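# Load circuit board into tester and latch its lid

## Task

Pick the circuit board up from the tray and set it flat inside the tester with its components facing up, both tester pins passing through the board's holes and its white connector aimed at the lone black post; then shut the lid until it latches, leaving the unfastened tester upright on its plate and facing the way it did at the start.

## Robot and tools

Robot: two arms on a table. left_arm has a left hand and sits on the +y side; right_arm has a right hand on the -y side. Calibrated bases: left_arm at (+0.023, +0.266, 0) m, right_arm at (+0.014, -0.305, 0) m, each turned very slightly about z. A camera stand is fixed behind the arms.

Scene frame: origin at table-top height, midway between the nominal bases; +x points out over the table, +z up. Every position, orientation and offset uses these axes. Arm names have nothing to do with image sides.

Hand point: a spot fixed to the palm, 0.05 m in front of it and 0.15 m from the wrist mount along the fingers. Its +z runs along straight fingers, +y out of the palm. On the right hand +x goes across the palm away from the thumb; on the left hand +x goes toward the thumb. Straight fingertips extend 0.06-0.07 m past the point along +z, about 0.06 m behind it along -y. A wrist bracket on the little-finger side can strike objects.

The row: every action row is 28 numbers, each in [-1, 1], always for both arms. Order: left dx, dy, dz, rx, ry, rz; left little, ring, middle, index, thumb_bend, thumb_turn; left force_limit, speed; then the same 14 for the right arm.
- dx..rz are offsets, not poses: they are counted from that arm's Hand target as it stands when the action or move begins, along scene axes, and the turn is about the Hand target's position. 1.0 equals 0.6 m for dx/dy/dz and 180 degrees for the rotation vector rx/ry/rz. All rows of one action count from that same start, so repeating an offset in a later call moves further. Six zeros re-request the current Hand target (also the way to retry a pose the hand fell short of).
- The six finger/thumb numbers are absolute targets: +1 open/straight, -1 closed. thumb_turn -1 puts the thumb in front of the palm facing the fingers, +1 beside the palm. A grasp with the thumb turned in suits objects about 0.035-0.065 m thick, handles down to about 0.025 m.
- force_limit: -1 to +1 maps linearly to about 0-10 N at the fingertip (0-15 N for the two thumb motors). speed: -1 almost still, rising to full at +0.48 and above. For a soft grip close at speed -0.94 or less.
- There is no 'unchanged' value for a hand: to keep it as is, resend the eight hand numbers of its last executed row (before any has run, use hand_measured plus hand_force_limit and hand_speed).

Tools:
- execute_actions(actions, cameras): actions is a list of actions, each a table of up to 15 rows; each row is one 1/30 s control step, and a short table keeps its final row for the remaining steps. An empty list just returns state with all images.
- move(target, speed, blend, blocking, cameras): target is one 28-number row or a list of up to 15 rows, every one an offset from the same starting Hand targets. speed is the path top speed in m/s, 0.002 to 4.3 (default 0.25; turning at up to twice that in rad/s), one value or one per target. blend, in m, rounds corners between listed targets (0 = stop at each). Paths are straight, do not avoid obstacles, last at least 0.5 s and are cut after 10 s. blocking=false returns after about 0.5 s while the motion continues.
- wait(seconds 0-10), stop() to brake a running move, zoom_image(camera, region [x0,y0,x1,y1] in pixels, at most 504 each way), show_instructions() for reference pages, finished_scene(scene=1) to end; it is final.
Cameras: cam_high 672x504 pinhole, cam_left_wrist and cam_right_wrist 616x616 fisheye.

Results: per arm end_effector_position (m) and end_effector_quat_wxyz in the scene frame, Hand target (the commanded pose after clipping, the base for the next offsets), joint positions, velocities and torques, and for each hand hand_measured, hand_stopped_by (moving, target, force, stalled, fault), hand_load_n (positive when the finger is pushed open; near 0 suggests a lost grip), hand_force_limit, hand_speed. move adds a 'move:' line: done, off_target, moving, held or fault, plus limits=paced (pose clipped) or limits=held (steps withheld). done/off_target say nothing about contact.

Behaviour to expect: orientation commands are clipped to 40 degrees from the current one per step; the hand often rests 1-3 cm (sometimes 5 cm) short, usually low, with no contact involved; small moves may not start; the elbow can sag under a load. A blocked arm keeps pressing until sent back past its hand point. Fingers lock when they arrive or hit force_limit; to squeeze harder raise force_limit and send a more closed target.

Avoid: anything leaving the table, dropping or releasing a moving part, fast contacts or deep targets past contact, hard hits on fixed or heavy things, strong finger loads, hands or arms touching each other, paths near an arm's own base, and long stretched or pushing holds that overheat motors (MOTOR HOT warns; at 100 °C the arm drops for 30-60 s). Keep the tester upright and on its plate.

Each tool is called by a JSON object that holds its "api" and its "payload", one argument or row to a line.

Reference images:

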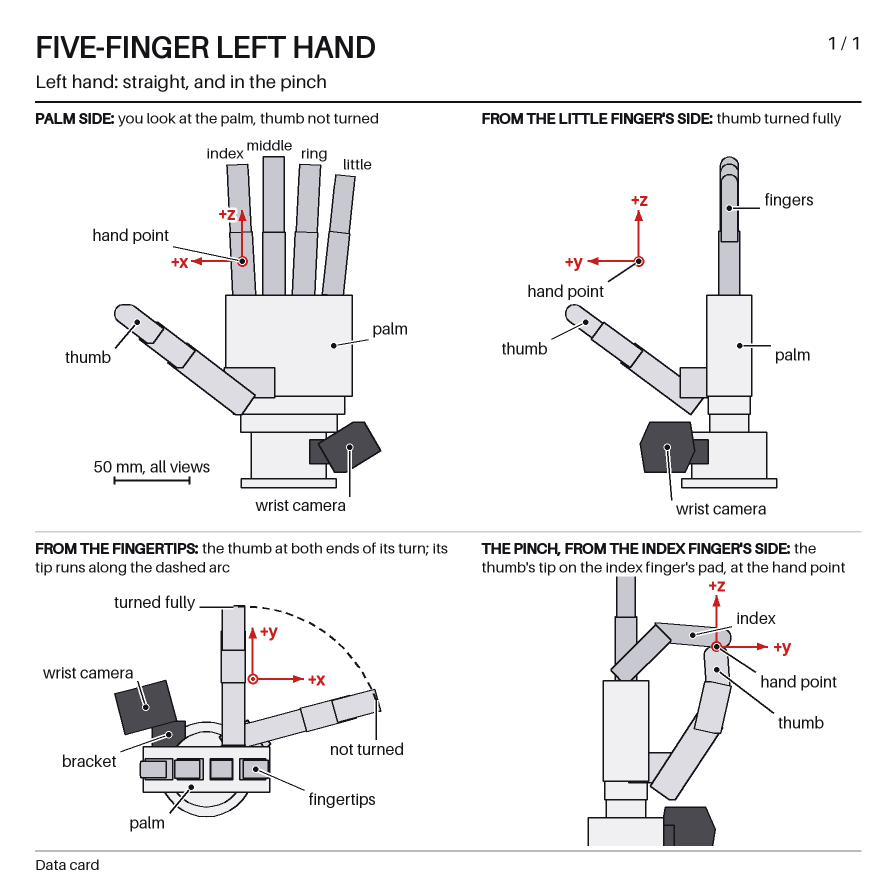

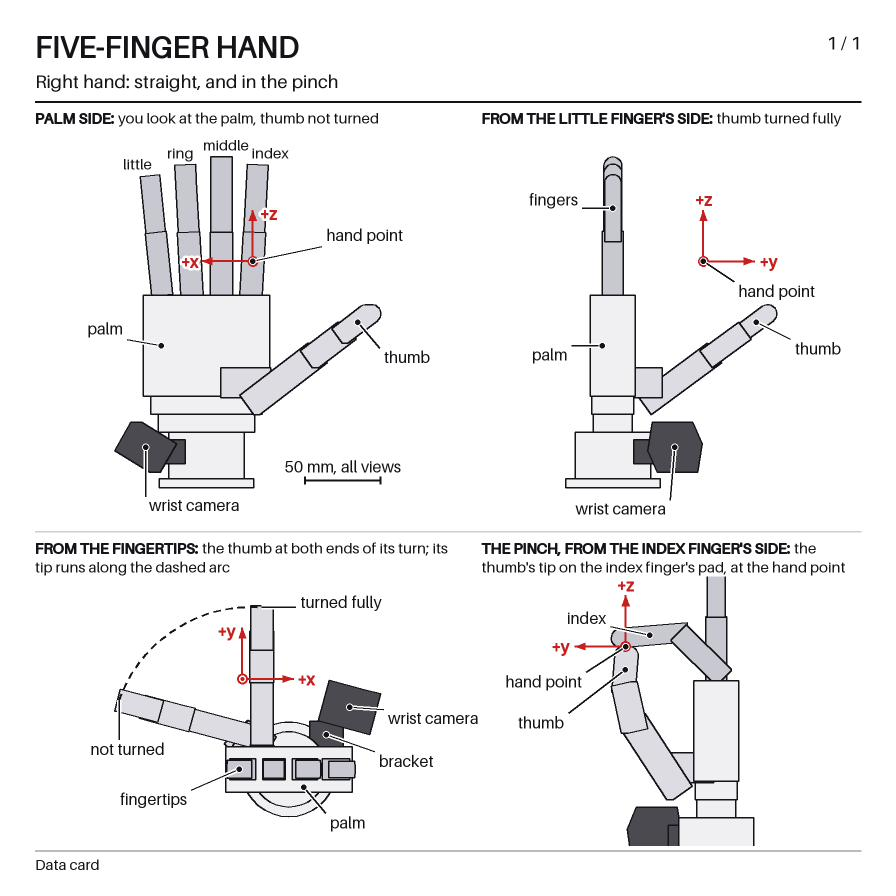

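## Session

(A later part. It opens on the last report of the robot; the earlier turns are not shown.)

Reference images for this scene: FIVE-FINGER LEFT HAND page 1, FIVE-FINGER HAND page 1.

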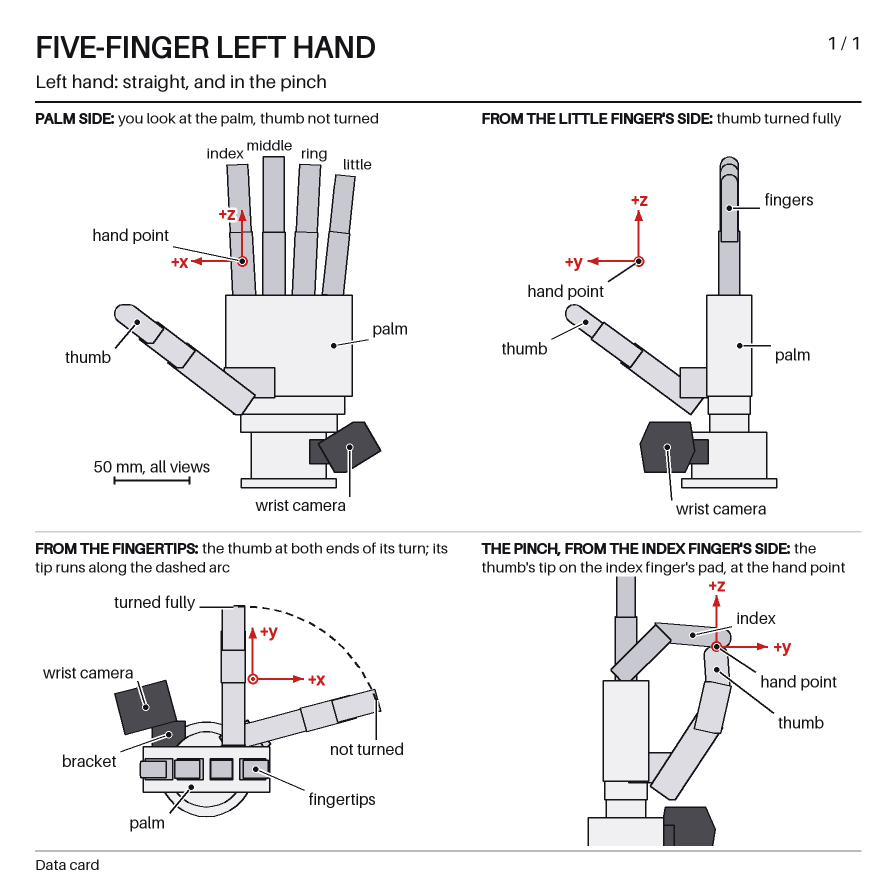

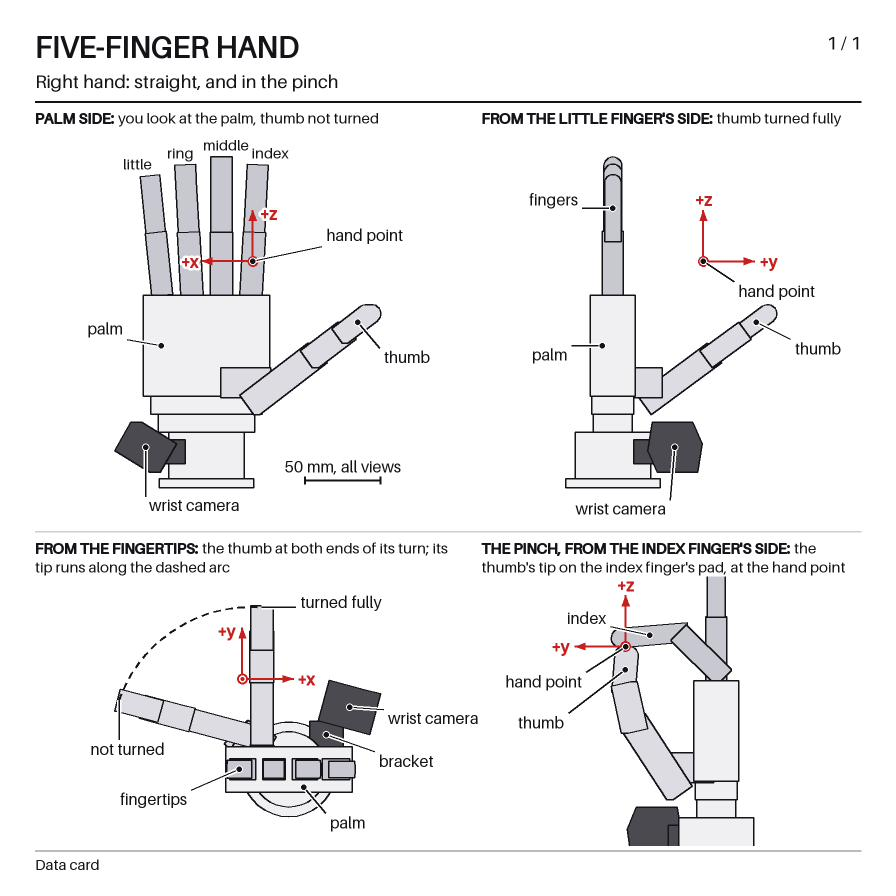

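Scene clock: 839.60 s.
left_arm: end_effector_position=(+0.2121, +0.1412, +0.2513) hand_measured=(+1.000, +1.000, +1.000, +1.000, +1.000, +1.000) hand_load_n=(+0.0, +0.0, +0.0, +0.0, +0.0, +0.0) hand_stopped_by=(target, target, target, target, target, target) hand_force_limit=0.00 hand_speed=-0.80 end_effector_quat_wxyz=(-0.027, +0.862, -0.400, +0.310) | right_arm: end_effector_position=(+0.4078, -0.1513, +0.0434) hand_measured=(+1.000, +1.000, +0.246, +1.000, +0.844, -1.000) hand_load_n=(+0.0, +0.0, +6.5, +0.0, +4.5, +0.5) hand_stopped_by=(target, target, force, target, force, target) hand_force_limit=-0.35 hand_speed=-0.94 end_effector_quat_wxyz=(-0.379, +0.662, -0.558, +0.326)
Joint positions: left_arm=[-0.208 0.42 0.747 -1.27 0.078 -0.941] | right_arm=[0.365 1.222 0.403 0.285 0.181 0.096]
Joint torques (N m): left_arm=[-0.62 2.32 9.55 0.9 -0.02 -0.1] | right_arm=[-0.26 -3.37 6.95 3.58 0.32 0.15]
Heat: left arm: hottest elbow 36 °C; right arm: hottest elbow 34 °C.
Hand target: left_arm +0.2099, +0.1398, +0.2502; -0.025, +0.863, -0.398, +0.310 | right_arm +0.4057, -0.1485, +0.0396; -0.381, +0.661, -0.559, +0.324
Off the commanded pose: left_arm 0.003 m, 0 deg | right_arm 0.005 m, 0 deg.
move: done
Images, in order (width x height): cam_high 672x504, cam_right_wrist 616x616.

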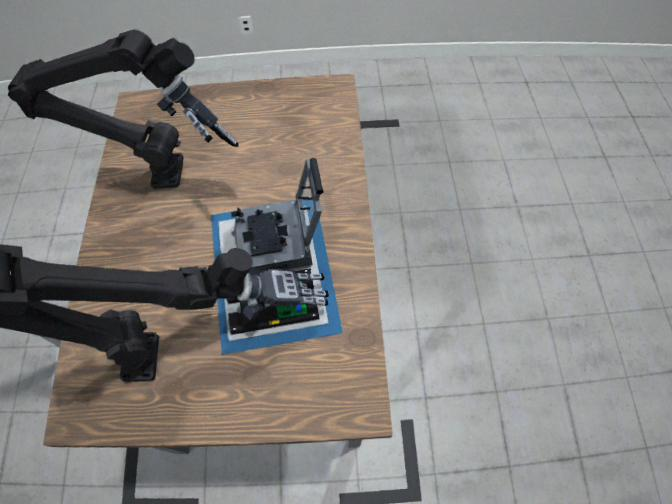

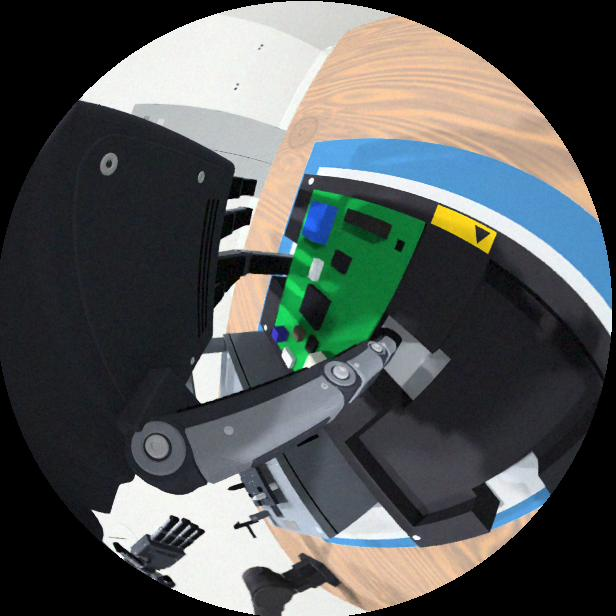

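{"api": "move", "payload": {
  "target": [0,0,0,0,0,0,1,1,1,1,1,1,0,-0.8, 0,0.0,-0.0105,0,0,0,1,1,0.1,1,0.65,-1,-0.35,-0.94],
  "speed": 0.03
}}

{"api": "execute_actions", "payload": {
  "actions": [
    [[0,0,0,0,0,0,1,1,1,1,1,1,0,-0.8, 0,0,0,0,0,0,1,1,0.34,1,0.885,-1,-0.35,-0.9]]
  ],
  "cameras": ["cam_right_wrist"]
}}

{"api": "zoom_image", "payload": {
  "camera": "cam_right_wrist",
  "region": [260, 160, 460, 360]
}}

Scene clock: 843.57 s.
left_arm: end_effector_position=(+0.2121, +0.1412, +0.2513) hand_measured=(+1.000, +1.000, +1.000, +1.000, +1.000, +1.000) hand_load_n=(+0.0, -0.5, +0.0, +0.0, +0.0, +0.0) hand_stopped_by=(target, target, target, target, target, target) hand_force_limit=0.00 hand_speed=-0.80 end_effector_quat_wxyz=(-0.027, +0.862, -0.400, +0.310) | right_arm: end_effector_position=(+0.4089, -0.1509, +0.0394) hand_measured=(+1.000, +1.000, +0.244, +1.000, +0.844, -1.000) hand_load_n=(+0.0, +0.0, +5.0, +0.0, +4.0, +0.0) hand_stopped_by=(target, target, force, target, force, target) hand_force_limit=-0.35 hand_speed=-0.94 end_effector_quat_wxyz=(-0.381, +0.661, -0.557, +0.327)
Joint positions: left_arm=[-0.208 0.42 0.747 -1.27 0.078 -0.941] | right_arm=[0.365 1.24 0.397 0.315 0.181 0.096]
Joint torques (N m): left_arm=[-0.5 2.49 9.58 0.9 -0.02 -0.1] | right_arm=[0.09 -3.49 6.67 3.73 0.32 0.15]
Heat: left arm: hottest elbow 36 °C; right arm: hottest elbow 34 °C.
Hand target: left_arm +0.2099, +0.1398, +0.2502; -0.025, +0.863, -0.398, +0.310 | right_arm +0.4057, -0.1485, +0.0333; -0.381, +0.661, -0.559, +0.324
Off the commanded pose: left_arm 0.003 m, 0 deg | right_arm 0.007 m, 0 deg.
move: done

Scene clock: 844.27 s.
left_arm: end_effector_position=(+0.2121, +0.1412, +0.2513) hand_measured=(+1.000, +1.000, +1.000, +1.000, +1.000, +1.000) hand_load_n=(+0.0, +0.0, +0.0, +0.0, +0.0, +0.0) hand_stopped_by=(target, target, target, target, target, target) hand_force_limit=0.00 hand_speed=-0.80 end_effector_quat_wxyz=(-0.027, +0.862, -0.400, +0.310) | right_arm: end_effector_position=(+0.4095, -0.1507, +0.0400) hand_measured=(+1.000, +1.000, +0.340, +1.000, +0.886, -1.000) hand_load_n=(+0.0, -0.5, +0.0, +0.0, +0.0, +0.0) hand_stopped_by=(target, target, target, target, target, target) hand_force_limit=-0.35 hand_speed=-0.90 end_effector_quat_wxyz=(-0.382, +0.660, -0.557, +0.328)
Joint positions: left_arm=[-0.208 0.42 0.747 -1.27 0.078 -0.941] | right_arm=[0.365 1.241 0.397 0.319 0.181 0.097]
Joint torques (N m): left_arm=[-0.62 2.43 9.58 0.88 -0.02 -0.11] | right_arm=[0.03 -3.08 6.56 3.54 0.32 0.14]
Heat: left arm: hottest elbow 36 °C; right arm: hottest elbow 34 °C.
Hand target: left_arm +0.2099, +0.1398, +0.2502; -0.025, +0.863, -0.398, +0.310 | right_arm +0.4057, -0.1485, +0.0334; -0.381, +0.661, -0.559, +0.324
Off the commanded pose: left_arm 0.003 m, 0 deg | right_arm 0.008 m, 1 deg.
Images, in order (width x height): cam_right_wrist 616x616.

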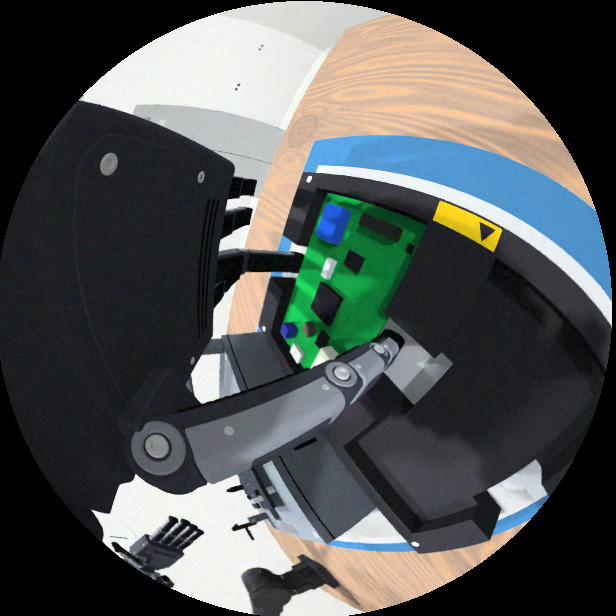

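Scaled by 2.520 from the camera's 616x616 image, which has a finer 880x880 frame.

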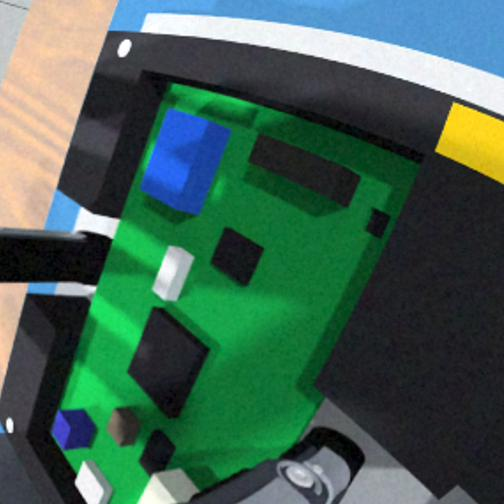

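{"api": "move", "payload": {
  "target": [
    [0,0,0,0,0,0,1,1,1,1,1,1,0,-0.8, 0.012,-0.008,0.075,0,0,0,1,1,0.42,1,0.93,-1,-0.35,-0.6],
    [0,0,0,0,0,0,1,1,1,1,1,1,0,-0.8, -0.001,-0.0142,0.06,0,0,0,1,1,0.42,1,0.93,-1,-0.35,-0.6],
    [0,0,0,0,0,0,1,1,1,1,1,1,0,-0.8, -0.0018,-0.0142,0.0015,0,0,0,1,1,0.42,1,0.93,-1,-0.35,-0.6]
  ],
  "speed": 0.05,
  "cameras": ["cam_right_wrist"]
}}

{"api": "zoom_image", "payload": {
  "camera": "cam_right_wrist",
  "region": [260, 160, 460, 400]
}}

Scene clock: 855.17 s.
left_arm: end_effector_position=(+0.2121, +0.1412, +0.2513) hand_measured=(+1.000, +1.000, +1.000, +1.000, +1.000, +1.000) hand_load_n=(+0.0, -0.5, +0.0, +0.0, +0.0, -0.5) hand_stopped_by=(target, target, target, target, target, target) hand_force_limit=0.00 hand_speed=-0.80 end_effector_quat_wxyz=(-0.027, +0.862, -0.400, +0.310) | right_arm: end_effector_position=(+0.4064, -0.1533, +0.0407) hand_measured=(+1.000, +1.000, +0.420, +1.000, +0.930, -1.000) hand_load_n=(+0.0, +0.0, +0.0, +0.0, +0.0, +0.0) hand_stopped_by=(target, target, target, target, target, target) hand_force_limit=-0.35 hand_speed=-0.60 end_effector_quat_wxyz=(-0.385, +0.660, -0.558, +0.324)
Joint positions: left_arm=[-0.208 0.42 0.747 -1.27 0.078 -0.941] | right_arm=[0.354 1.226 0.389 0.313 0.165 0.097]
Joint torques (N m): left_arm=[-0.67 2.49 9.58 0.85 -0.01 -0.1] | right_arm=[-1.08 -2.9 6.67 3.49 0 0.03]
Heat: left arm: hottest elbow 36 °C; right arm: hottest elbow 33 °C.
Hand target: left_arm +0.2099, +0.1398, +0.2502; -0.025, +0.863, -0.398, +0.310 | right_arm +0.4047, -0.1572, +0.0341; -0.381, +0.661, -0.559, +0.324
Off the commanded pose: left_arm 0.003 m, 0 deg | right_arm 0.008 m, 0 deg.
move: done
Images, in order (width x height): cam_right_wrist 616x616.

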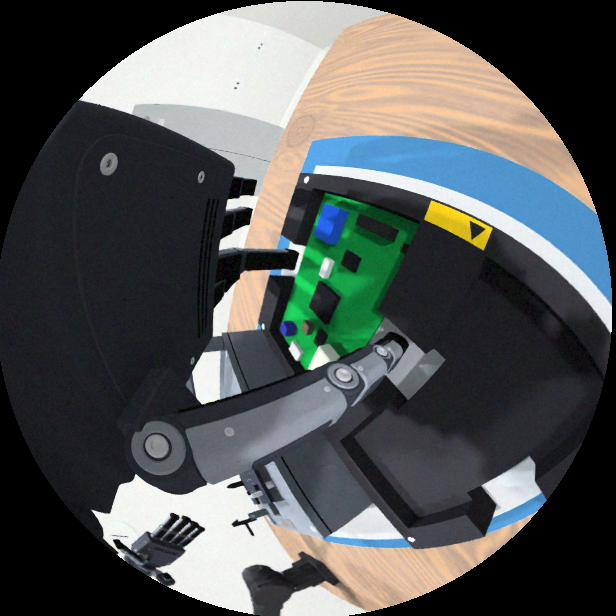

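Scaled by 2.100 from the camera's 616x616 image, which has a finer 880x880 frame.

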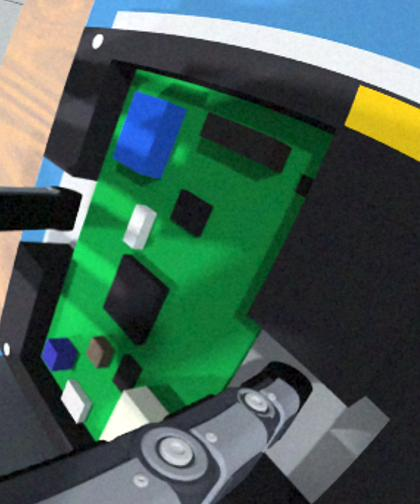

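{"api": "move", "payload": {
  "target": [0,0,0,0,0,0,1,1,1,1,1,1,0,-0.8, 0,0,0,0,0,0,1,1,0.34,1,0.86,-1,-0.6,-0.8],
  "speed": 0.05
}}

{"api": "move", "payload": {
  "target": [0,0,0,0,0,0,1,1,1,1,1,1,0,-0.8, 0,0,-0.006,0,0,0,1,1,0.34,1,0.86,-1,-0.6,-0.8],
  "speed": 0.03,
  "cameras": ["cam_right_wrist"]
}}

Scene clock: 859.27 s.
left_arm: end_effector_position=(+0.2121, +0.1412, +0.2513) hand_measured=(+1.000, +1.000, +1.000, +1.000, +1.000, +1.000) hand_load_n=(+0.0, +0.0, +0.0, +0.0, +0.0, +0.0) hand_stopped_by=(target, target, target, target, target, target) hand_force_limit=0.00 hand_speed=-0.80 end_effector_quat_wxyz=(-0.027, +0.862, -0.400, +0.310) | right_arm: end_effector_position=(+0.4065, -0.1533, +0.0408) hand_measured=(+1.000, +1.000, +0.340, +1.000, +0.860, -1.000) hand_load_n=(+0.0, +0.0, +0.0, +0.0, +0.0, +0.0) hand_stopped_by=(target, target, target, target, target, target) hand_force_limit=-0.60 hand_speed=-0.80 end_effector_quat_wxyz=(-0.385, +0.660, -0.558, +0.324)
Joint positions: left_arm=[-0.208 0.42 0.747 -1.27 0.078 -0.941] | right_arm=[0.354 1.226 0.389 0.313 0.165 0.097]
Joint torques (N m): left_arm=[-0.62 2.32 9.59 0.88 -0.02 -0.1] | right_arm=[-1.26 -2.84 6.68 3.58 0.03 0.01]
Heat: left arm: hottest elbow 36 °C; right arm: hottest elbow 33 °C.
Hand target: left_arm +0.2099, +0.1398, +0.2502; -0.025, +0.863, -0.398, +0.310 | right_arm +0.4047, -0.1572, +0.0342; -0.381, +0.661, -0.559, +0.324
Off the commanded pose: left_arm 0.003 m, 0 deg | right_arm 0.008 m, 0 deg.
move: done

Scene clock: 860.10 s.
left_arm: end_effector_position=(+0.2121, +0.1412, +0.2513) hand_measured=(+1.000, +1.000, +1.000, +1.000, +1.000, +1.000) hand_load_n=(+0.0, +0.0, +0.0, +0.0, +0.0, +0.0) hand_stopped_by=(target, target, target, target, target, target) hand_force_limit=0.00 hand_speed=-0.80 end_effector_quat_wxyz=(-0.027, +0.862, -0.400, +0.310) | right_arm: end_effector_position=(+0.4075, -0.1529, +0.0398) hand_measured=(+1.000, +1.000, +0.340, +1.000, +0.860, -1.000) hand_load_n=(+0.0, +0.0, +0.0, +0.0, +1.5, -0.5) hand_stopped_by=(target, target, target, target, target, target) hand_force_limit=-0.60 hand_speed=-0.80 end_effector_quat_wxyz=(-0.387, +0.659, -0.557, +0.325)
Joint positions: left_arm=[-0.208 0.42 0.747 -1.27 0.078 -0.941] | right_arm=[0.354 1.234 0.386 0.331 0.165 0.097]
Joint torques (N m): left_arm=[-0.62 2.37 9.55 0.88 -0.02 -0.1] | right_arm=[-1.32 -2.73 6.45 3.49 -0.02 0.04]
Heat: left arm: hottest elbow 36 °C; right arm: hottest elbow 33 °C.
Hand target: left_arm +0.2099, +0.1398, +0.2502; -0.025, +0.863, -0.398, +0.310 | right_arm +0.4047, -0.1572, +0.0306; -0.381, +0.661, -0.559, +0.324
Off the commanded pose: left_arm 0.003 m, 0 deg | right_arm 0.011 m, 1 deg.
move: off_target (right_arm)
Images, in order (width x height): cam_right_wrist 616x616.

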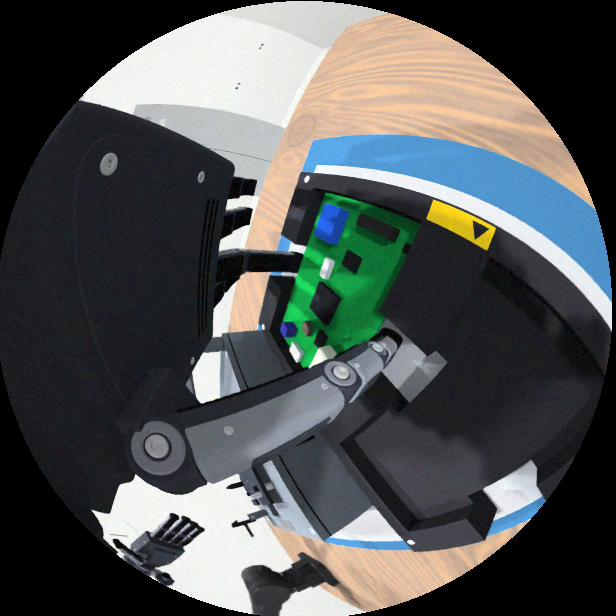

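{"api": "execute_actions", "payload": {
  "actions": [
    [[0,0,0,0,0,0,1,1,1,1,1,1,0,-0.8, 0,0,0,0,0,0,1,1,0.15,1,0.7,-1,-0.6,-0.92]]
  ],
  "cameras": ["cam_right_wrist"]
}}

{"api": "zoom_image", "payload": {
  "camera": "cam_right_wrist",
  "region": [260, 160, 460, 400]
}}

Scene clock: 865.67 s.
left_arm: end_effector_position=(+0.2121, +0.1412, +0.2513) hand_measured=(+1.000, +1.000, +1.000, +1.000, +1.000, +1.000) hand_load_n=(+0.0, +0.0, +0.0, +0.0, +0.0, +0.0) hand_stopped_by=(target, target, target, target, target, target) hand_force_limit=0.00 hand_speed=-0.80 end_effector_quat_wxyz=(-0.027, +0.862, -0.400, +0.310) | right_arm: end_effector_position=(+0.4076, -0.1528, +0.0397) hand_measured=(+1.000, +1.000, +0.290, +1.000, +0.832, -1.000) hand_load_n=(+0.0, +0.0, +4.0, +0.0, +3.5, +0.0) hand_stopped_by=(target, target, force, target, force, target) hand_force_limit=-0.60 hand_speed=-0.92 end_effector_quat_wxyz=(-0.388, +0.659, -0.557, +0.325)
Joint positions: left_arm=[-0.208 0.42 0.747 -1.27 0.078 -0.941] | right_arm=[0.354 1.235 0.386 0.332 0.165 0.097]
Joint velocities: left_arm=[-0.044 0.005 0.007 -0.007 -0.007 -0.051] | right_arm=[within noise]
Joint torques (N m): left_arm=[-0.62 2.43 9.58 0.87 -0.02 -0.1] | right_arm=[-1.49 -2.61 6.45 3.52 0.01 0]
Heat: left arm: hottest elbow 36 °C; right arm: hottest elbow 33 °C.
Hand target: left_arm +0.2099, +0.1398, +0.2502; -0.025, +0.863, -0.398, +0.310 | right_arm +0.4047, -0.1571, +0.0306; -0.381, +0.661, -0.559, +0.324
Off the commanded pose: left_arm 0.003 m, 0 deg | right_arm 0.010 m, 1 deg.
Images, in order (width x height): cam_right_wrist 616x616.

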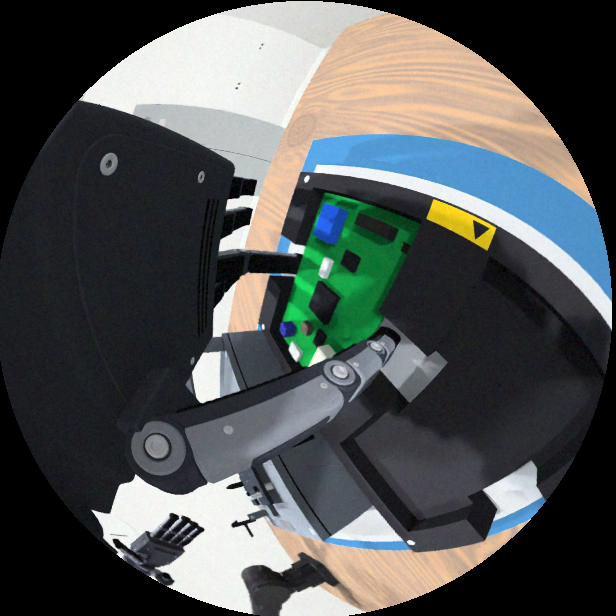

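Scaled by 2.100 from the camera's 616x616 image, which has a finer 880x880 frame.

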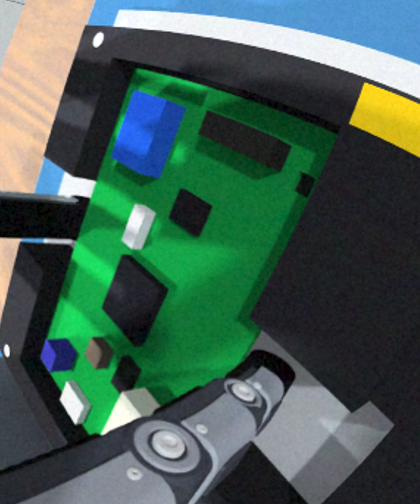

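{"api": "execute_actions", "payload": {
  "actions": [
    [[0,0,0,0,0,0,1,1,1,1,1,1,0,-0.8, 0,0,0,0,0,0,1,1,0.1,1,0.65,-1,-0.2,-0.94]]
  ]
}}

{"api": "move", "payload": {
  "target": [0,0,0,0,0,0,1,1,1,1,1,1,0,-0.8, 0.0375,0.014,0.055,0,0,0,1,1,0.1,1,0.65,-1,-0.2,-0.94],
  "speed": 0.03,
  "cameras": ["cam_right_wrist"]
}}

{"api": "zoom_image", "payload": {
  "camera": "cam_right_wrist",
  "region": [260, 160, 460, 400]
}}

Scene clock: 877.67 s.
left_arm: end_effector_position=(+0.2121, +0.1412, +0.2513) hand_measured=(+1.000, +1.000, +1.000, +1.000, +1.000, +1.000) hand_load_n=(+0.0, +0.0, +0.0, +0.0, +0.0, +0.0) hand_stopped_by=(target, target, target, target, target, target) hand_force_limit=0.00 hand_speed=-0.80 end_effector_quat_wxyz=(-0.027, +0.862, -0.400, +0.310) | right_arm: end_effector_position=(+0.4077, -0.1528, +0.0397) hand_measured=(+1.000, +1.000, +0.286, +1.000, +0.822, -1.000) hand_load_n=(+0.0, +0.0, +7.0, +0.0, +6.0, +0.5) hand_stopped_by=(target, target, force, target, force, target) hand_force_limit=-0.20 hand_speed=-0.94 end_effector_quat_wxyz=(-0.388, +0.659, -0.557, +0.325)
Joint positions: left_arm=[-0.208 0.42 0.747 -1.27 0.078 -0.941] | right_arm=[0.354 1.236 0.386 0.333 0.165 0.097]
Joint torques (N m): left_arm=[-0.62 2.37 9.59 0.87 -0.02 -0.11] | right_arm=[-1.26 -2.61 6.48 3.49 0.02 0.04]
Heat: left arm: hottest elbow 36 °C; right arm: hottest elbow 32 °C.
Hand target: left_arm +0.2099, +0.1398, +0.2502; -0.025, +0.863, -0.398, +0.310 | right_arm +0.4047, -0.1572, +0.0306; -0.381, +0.661, -0.559, +0.324
Off the commanded pose: left_arm 0.003 m, 0 deg | right_arm 0.010 m, 1 deg.

Scene clock: 879.50 s.
left_arm: end_effector_position=(+0.2121, +0.1412, +0.2513) hand_measured=(+1.000, +1.000, +1.000, +1.000, +1.000, +1.000) hand_load_n=(+0.0, +0.0, +0.0, +0.0, -0.5, -0.5) hand_stopped_by=(target, target, target, target, target, target) hand_force_limit=0.00 hand_speed=-0.80 end_effector_quat_wxyz=(-0.027, +0.862, -0.400, +0.310) | right_arm: end_effector_position=(+0.4074, -0.1529, +0.0419) hand_measured=(+1.000, +1.000, +0.286, +1.000, +0.822, -1.000) hand_load_n=(+0.0, +0.0, +7.5, +0.0, +5.5, +0.5) hand_stopped_by=(target, target, force, target, force, target) hand_force_limit=-0.20 hand_speed=-0.94 end_effector_quat_wxyz=(-0.366, +0.671, -0.564, +0.313)
Joint positions: left_arm=[-0.208 0.42 0.747 -1.27 0.078 -0.941] | right_arm=[0.354 1.222 0.427 0.221 0.165 0.097]
Joint torques (N m): left_arm=[-0.62 2.43 9.54 0.87 -0.02 -0.1] | right_arm=[-1.03 -4.72 11.36 2.5 0.07 0.01]
Heat: left arm: hottest elbow 36 °C; right arm: hottest elbow 33 °C.
Hand target: left_arm +0.2099, +0.1398, +0.2502; -0.025, +0.863, -0.398, +0.310 | right_arm +0.4271, -0.1488, +0.0635; -0.381, +0.661, -0.559, +0.324
Off the commanded pose: left_arm 0.003 m, 0 deg | right_arm 0.030 m, 2 deg.
move: off_target (right_arm)
Images, in order (width x height): cam_right_wrist 616x616.

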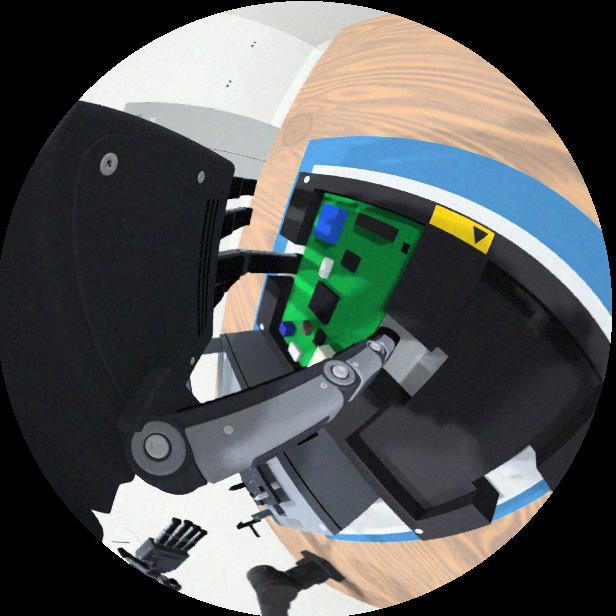

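Scaled by 2.100 from the camera's 616x616 image, which has a finer 880x880 frame.

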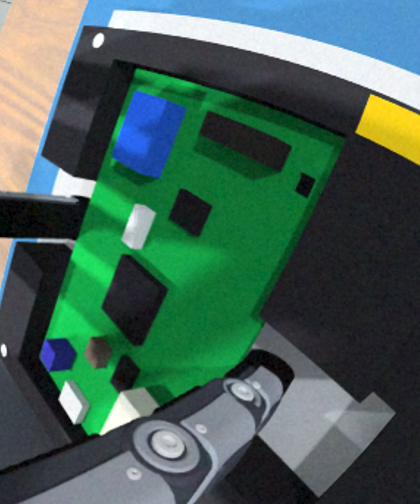

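{"api": "move", "payload": {
  "target": [0,0,0,0,0,0,1,1,1,1,1,1,0,-0.8, 0.002,0,0.03,0,0,0,1,1,0.1,1,0.65,-1,-0.2,-0.94],
  "speed": 0.03,
  "cameras": ["cam_right_wrist"]
}}

{"api": "zoom_image", "payload": {
  "camera": "cam_right_wrist",
  "region": [260, 160, 460, 400]
}}

Scene clock: 883.57 s.
left_arm: end_effector_position=(+0.2121, +0.1412, +0.2513) hand_measured=(+1.000, +1.000, +1.000, +1.000, +1.000, +1.000) hand_load_n=(+0.0, +0.0, +0.0, +0.0, -0.5, +0.0) hand_stopped_by=(target, target, target, target, target, target) hand_force_limit=0.00 hand_speed=-0.80 end_effector_quat_wxyz=(-0.027, +0.862, -0.400, +0.310) | right_arm: end_effector_position=(+0.4072, -0.1533, +0.0566) hand_measured=(+1.000, +1.000, +0.286, +1.000, +0.822, -1.000) hand_load_n=(+0.0, +0.0, +7.0, +0.0, +5.5, +0.5) hand_stopped_by=(target, target, force, target, force, target) hand_force_limit=-0.20 hand_speed=-0.94 end_effector_quat_wxyz=(-0.364, +0.672, -0.565, +0.312)
Joint positions: left_arm=[-0.208 0.42 0.747 -1.27 0.078 -0.941] | right_arm=[0.354 1.176 0.451 0.145 0.165 0.097]
Joint torques (N m): left_arm=[-0.44 2.43 9.57 0.88 -0.02 -0.09] | right_arm=[-1.44 -4.66 12.12 2.51 0.01 0.04]
Heat: left arm: hottest elbow 36 °C; right arm: hottest elbow 33 °C.
Hand target: left_arm +0.2099, +0.1398, +0.2502; -0.025, +0.863, -0.398, +0.310 | right_arm +0.4283, -0.1488, +0.0815; -0.381, +0.661, -0.559, +0.324
Off the commanded pose: left_arm 0.003 m, 0 deg | right_arm 0.033 m, 3 deg.
move: off_target (right_arm)
Images, in order (width x height): cam_right_wrist 616x616.

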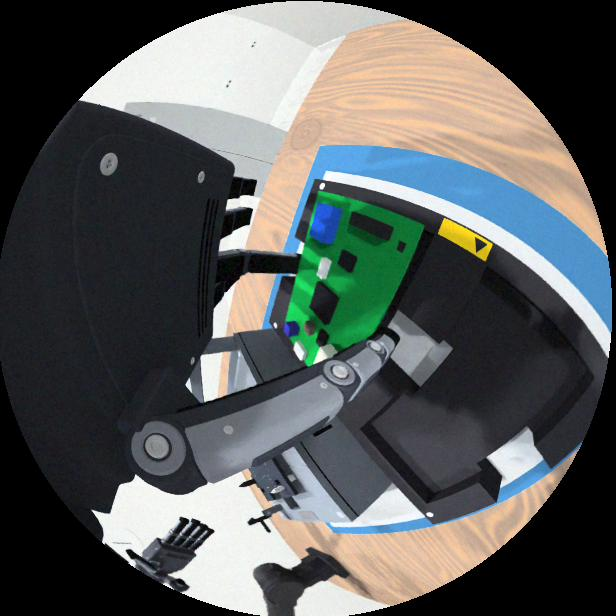

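Scaled by 2.100 from the camera's 616x616 image, which has a finer 880x880 frame.

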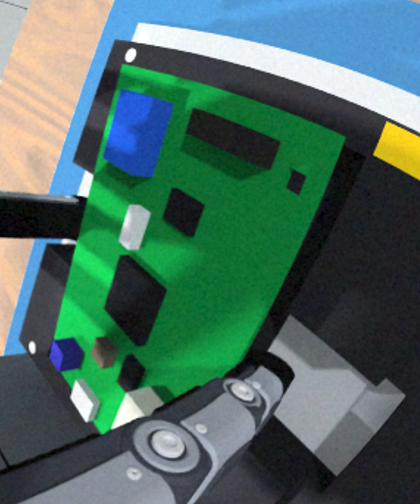

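{"api": "move", "payload": {
  "target": [
    [0,0,0,0,0,0,1,1,1,1,1,1,0,-0.8, 0.0,0,0.08,0,0,0,1,1,0.1,1,0.65,-1,-0.2,-0.94],
    [0,0,0,0,0,0,1,1,1,1,1,1,0,-0.8, -0.13,0.02,0.18,0,0,0,1,1,0.1,1,0.65,-1,-0.2,-0.94]
  ],
  "speed": 0.06,
  "blend": 0.02,
  "cameras": ["all"]
}}

Scene clock: 914.63 s.
left_arm: end_effector_position=(+0.2121, +0.1412, +0.2513) hand_measured=(+1.000, +1.000, +1.000, +1.000, +1.000, +1.000) hand_load_n=(+0.0, +0.0, +0.0, +0.0, +0.0, -0.5) hand_stopped_by=(target, target, target, target, target, target) hand_force_limit=0.00 hand_speed=-0.80 end_effector_quat_wxyz=(-0.027, +0.862, -0.400, +0.310) | right_arm: end_effector_position=(+0.3379, -0.1468, +0.1547) hand_measured=(+1.000, +1.000, +0.286, +1.000, +0.822, -1.000) hand_load_n=(+0.0, +0.0, +7.5, +0.0, +5.5, +0.0) hand_stopped_by=(target, target, force, target, force, target) hand_force_limit=-0.20 hand_speed=-0.94 end_effector_quat_wxyz=(-0.356, +0.676, -0.562, +0.316)
Joint positions: left_arm=[-0.208 0.42 0.747 -1.27 0.078 -0.941] | right_arm=[0.499 0.765 0.535 -0.378 0.295 0.167]
Joint torques (N m): left_arm=[-0.56 2.43 9.59 0.85 -0.02 -0.1] | right_arm=[0.09 -1.2 15.12 2.51 0.42 0.16]
Heat: left arm: hottest elbow 36 °C; right arm: hottest elbow 35 °C.
Hand target: left_arm +0.2099, +0.1398, +0.2502; -0.025, +0.863, -0.398, +0.310 | right_arm +0.3503, -0.1367, +0.1895; -0.381, +0.661, -0.559, +0.324
Off the commanded pose: left_arm 0.003 m, 0 deg | right_arm 0.038 m, 3 deg.
move: off_target (right_arm)

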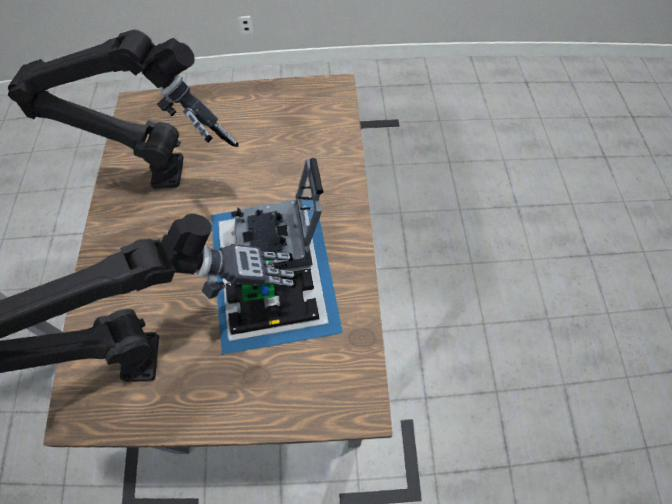

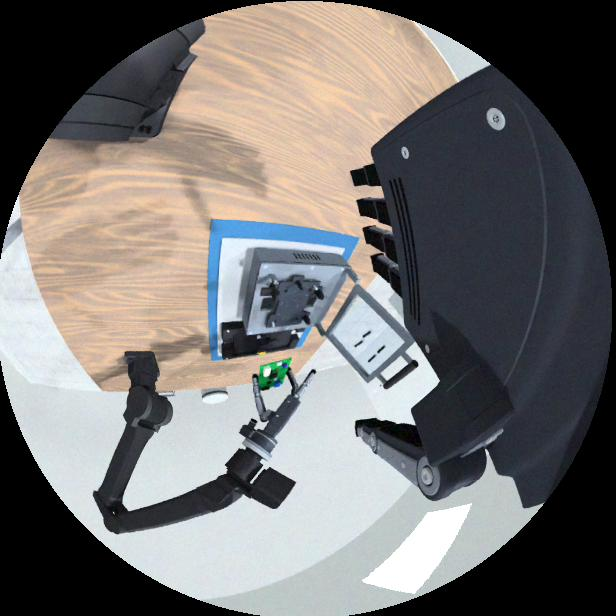

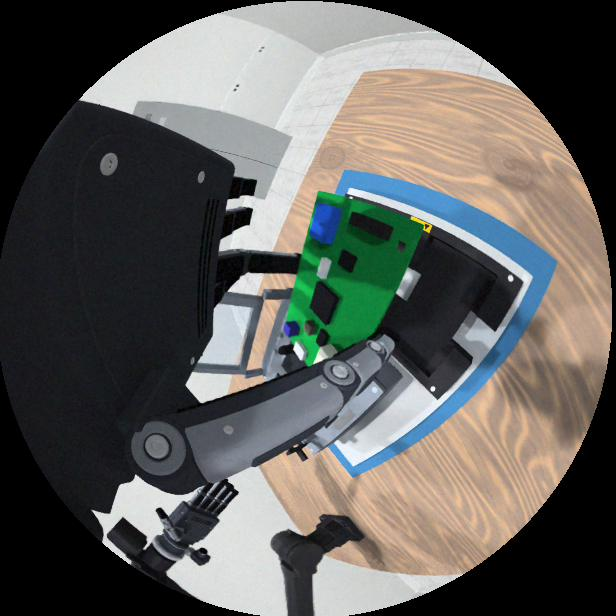

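{"api": "zoom_image", "payload": {
  "camera": "cam_left_wrist",
  "region": [200, 210, 430, 440]
}}

{"api": "zoom_image", "payload": {
  "camera": "cam_right_wrist",
  "region": [260, 160, 460, 400]
}}

Scaled by 2.191 from the camera's 616x616 image, which has a finer 880x880 frame.

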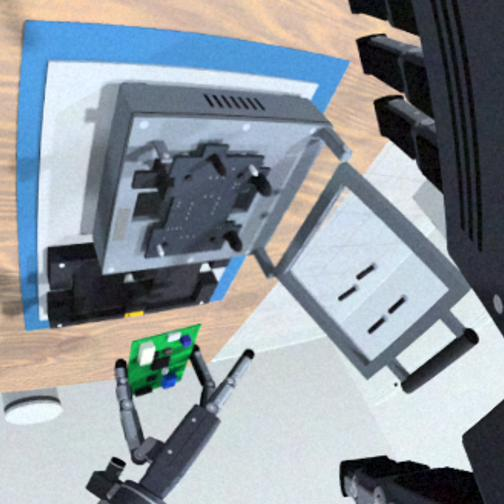

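Scaled by 2.100 from the camera's 616x616 image, which has a finer 880x880 frame.

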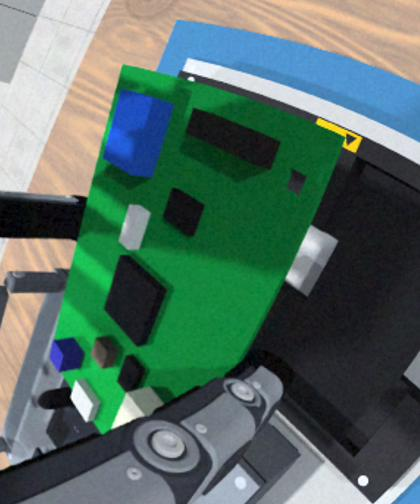

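{"api": "zoom_image", "payload": {
  "camera": "cam_right_wrist",
  "region": [270, 290, 350, 380]
}}

{"api": "zoom_image", "payload": {
  "camera": "cam_right_wrist",
  "region": [300, 180, 440, 260]
}}

Scaled by 5.600 from the camera's 616x616 image, which has a finer 880x880 frame.

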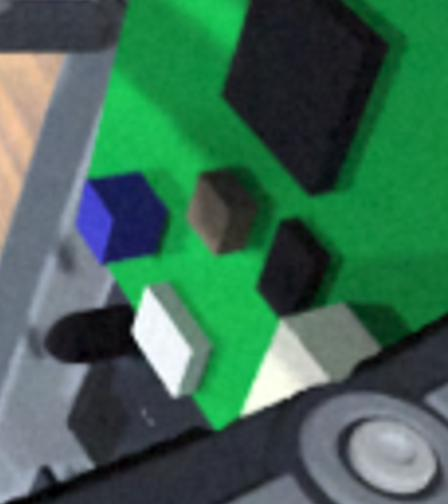

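Scaled by 3.600 from the camera's 616x616 image, which has a finer 880x880 frame.

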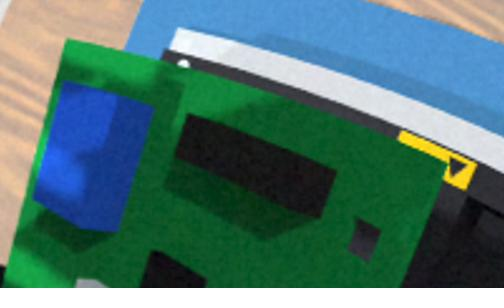

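{"api": "zoom_image", "payload": {
  "camera": "cam_high",
  "region": [225, 150, 335, 340]
}}

{"api": "zoom_image", "payload": {
  "camera": "cam_left_wrist",
  "region": [240, 240, 340, 340]
}}

Scaled by 2.653 from the camera's 672x504 image, which has a finer 960x720 frame.

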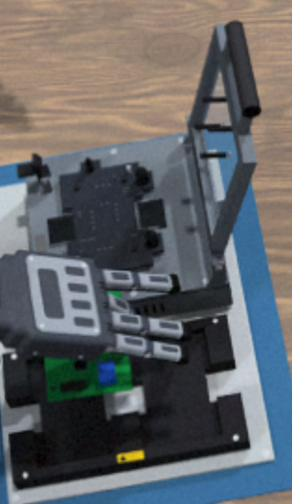

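Scaled by 5.040 from the camera's 616x616 image, which has a finer 880x880 frame.

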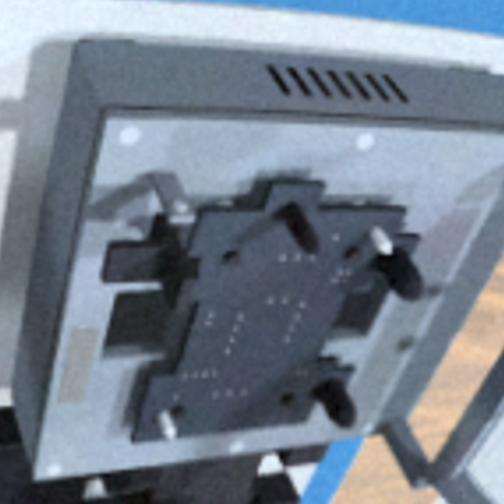

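{"api": "zoom_image", "payload": {
  "camera": "cam_high",
  "region": [230, 200, 300, 260]
}}

Scaled by 7.200 from the camera's 672x504 image, which has a finer 960x720 frame.

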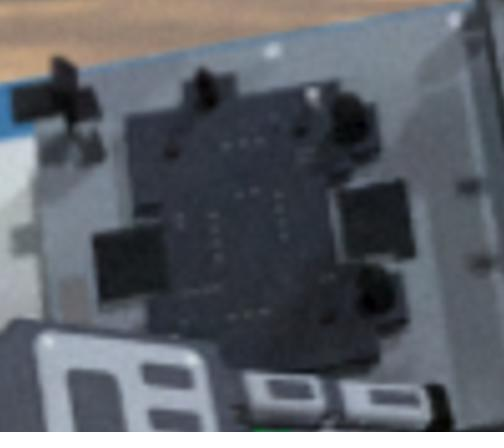

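{"api": "move", "payload": {
  "target": [
    [0,0,0,0,0,0,1,1,1,1,1,1,0,-0.8, 0.005,0.12,0.0,0.01,0,0,1,1,0.1,1,0.65,-1,-0.2,-0.94],
    [0,0,0,0,0,0,1,1,1,1,1,1,0,-0.8, 0.008,0.258,0.0,0.022,0,0,1,1,0.1,1,0.65,-1,-0.2,-0.94]
  ],
  "speed": 0.07,
  "blend": 0.02,
  "cameras": ["all"]
}}

Scene clock: 996.17 s.
left_arm: end_effector_position=(+0.2121, +0.1412, +0.2513) hand_measured=(+1.000, +1.000, +1.000, +1.000, +1.000, +1.000) hand_load_n=(+0.0, +0.0, +0.0, +0.0, +0.0, +0.0) hand_stopped_by=(target, target, target, target, target, target) hand_force_limit=0.00 hand_speed=-0.80 end_effector_quat_wxyz=(-0.027, +0.862, -0.400, +0.310) | right_arm: end_effector_position=(+0.3415, -0.0030, +0.1608) hand_measured=(+1.000, +1.000, +0.286, +1.000, +0.822, -1.000) hand_load_n=(+0.0, +0.0, +7.0, +0.0, +5.5, +0.5) hand_stopped_by=(target, target, force, target, force, target) hand_force_limit=-0.20 hand_speed=-0.94 end_effector_quat_wxyz=(-0.375, +0.665, -0.569, +0.307)
Joint positions: left_arm=[-0.208 0.42 0.747 -1.27 0.078 -0.941] | right_arm=[0.881 1.083 0.72 -0.327 0.584 0.449]
Joint torques (N m): left_arm=[-0.67 2.37 9.58 0.85 -0.02 -0.1] | right_arm=[-0.26 -3.66 14.35 3.26 0.58 0.18]
Heat: left arm: hottest elbow 36 °C; right arm: hottest elbow 41 °C.
Hand target: left_arm +0.2099, +0.1398, +0.2502; -0.025, +0.863, -0.398, +0.310 | right_arm +0.3552, +0.0181, +0.1897; -0.404, +0.648, -0.570, +0.304
Off the commanded pose: left_arm 0.003 m, 0 deg | right_arm 0.038 m, 4 deg.
move: off_target (right_arm)

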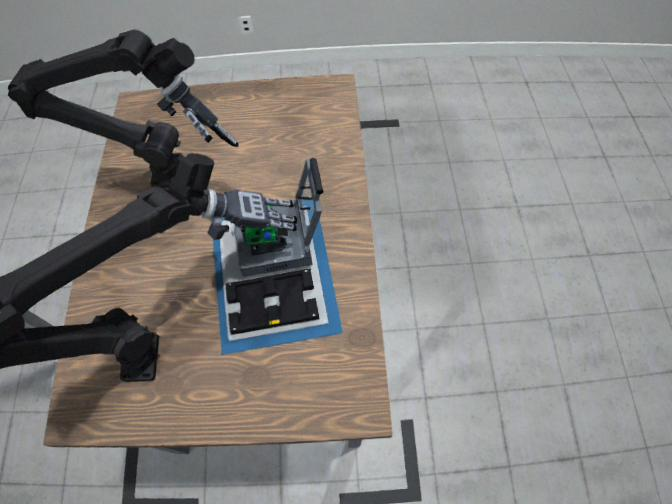

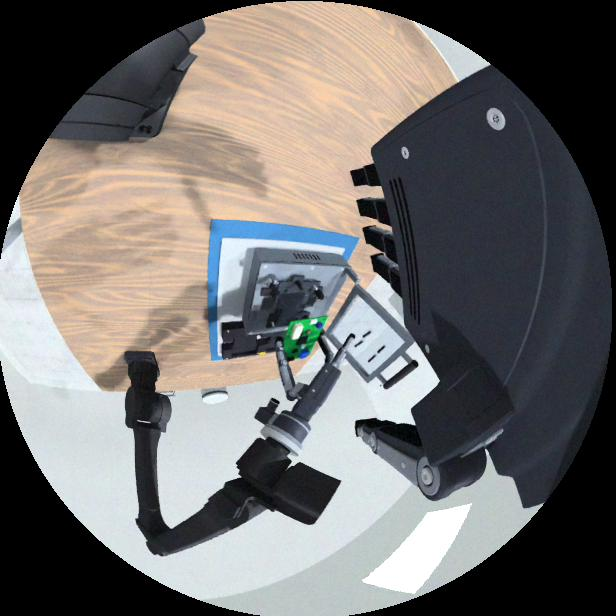

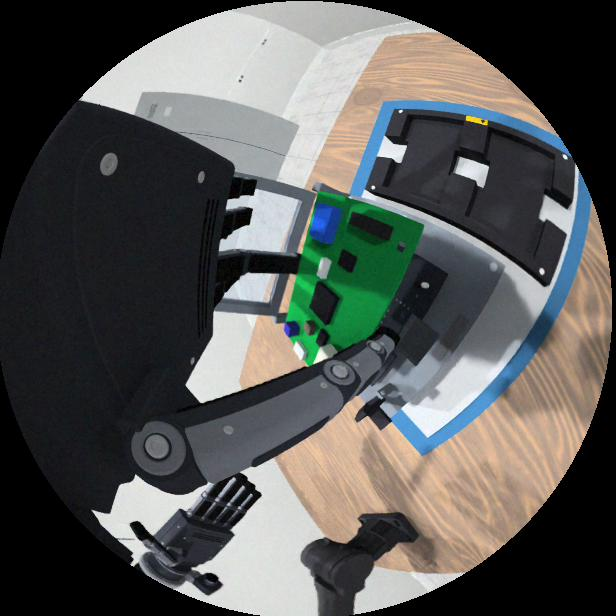

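{"api": "zoom_image", "payload": {
  "camera": "cam_right_wrist",
  "region": [350, 200, 510, 360]
}}

{"api": "zoom_image", "payload": {
  "camera": "cam_left_wrist",
  "region": [240, 240, 360, 370]
}}

Scaled by 3.150 from the camera's 616x616 image, which has a finer 880x880 frame.

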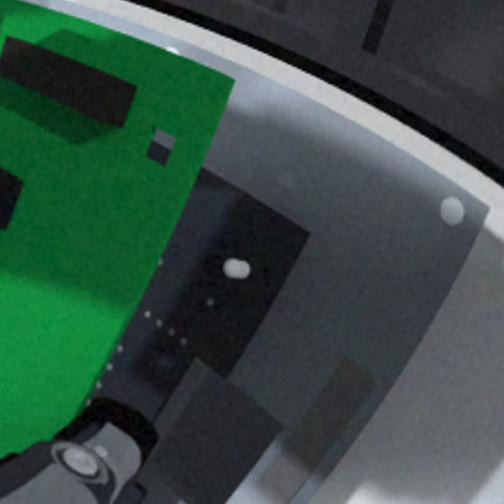

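Scaled by 3.877 from the camera's 616x616 image, which has a finer 880x880 frame.

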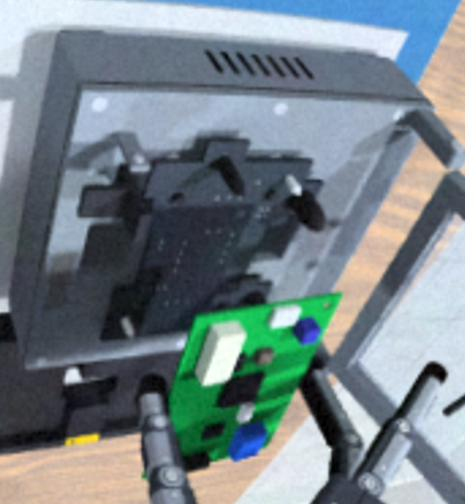

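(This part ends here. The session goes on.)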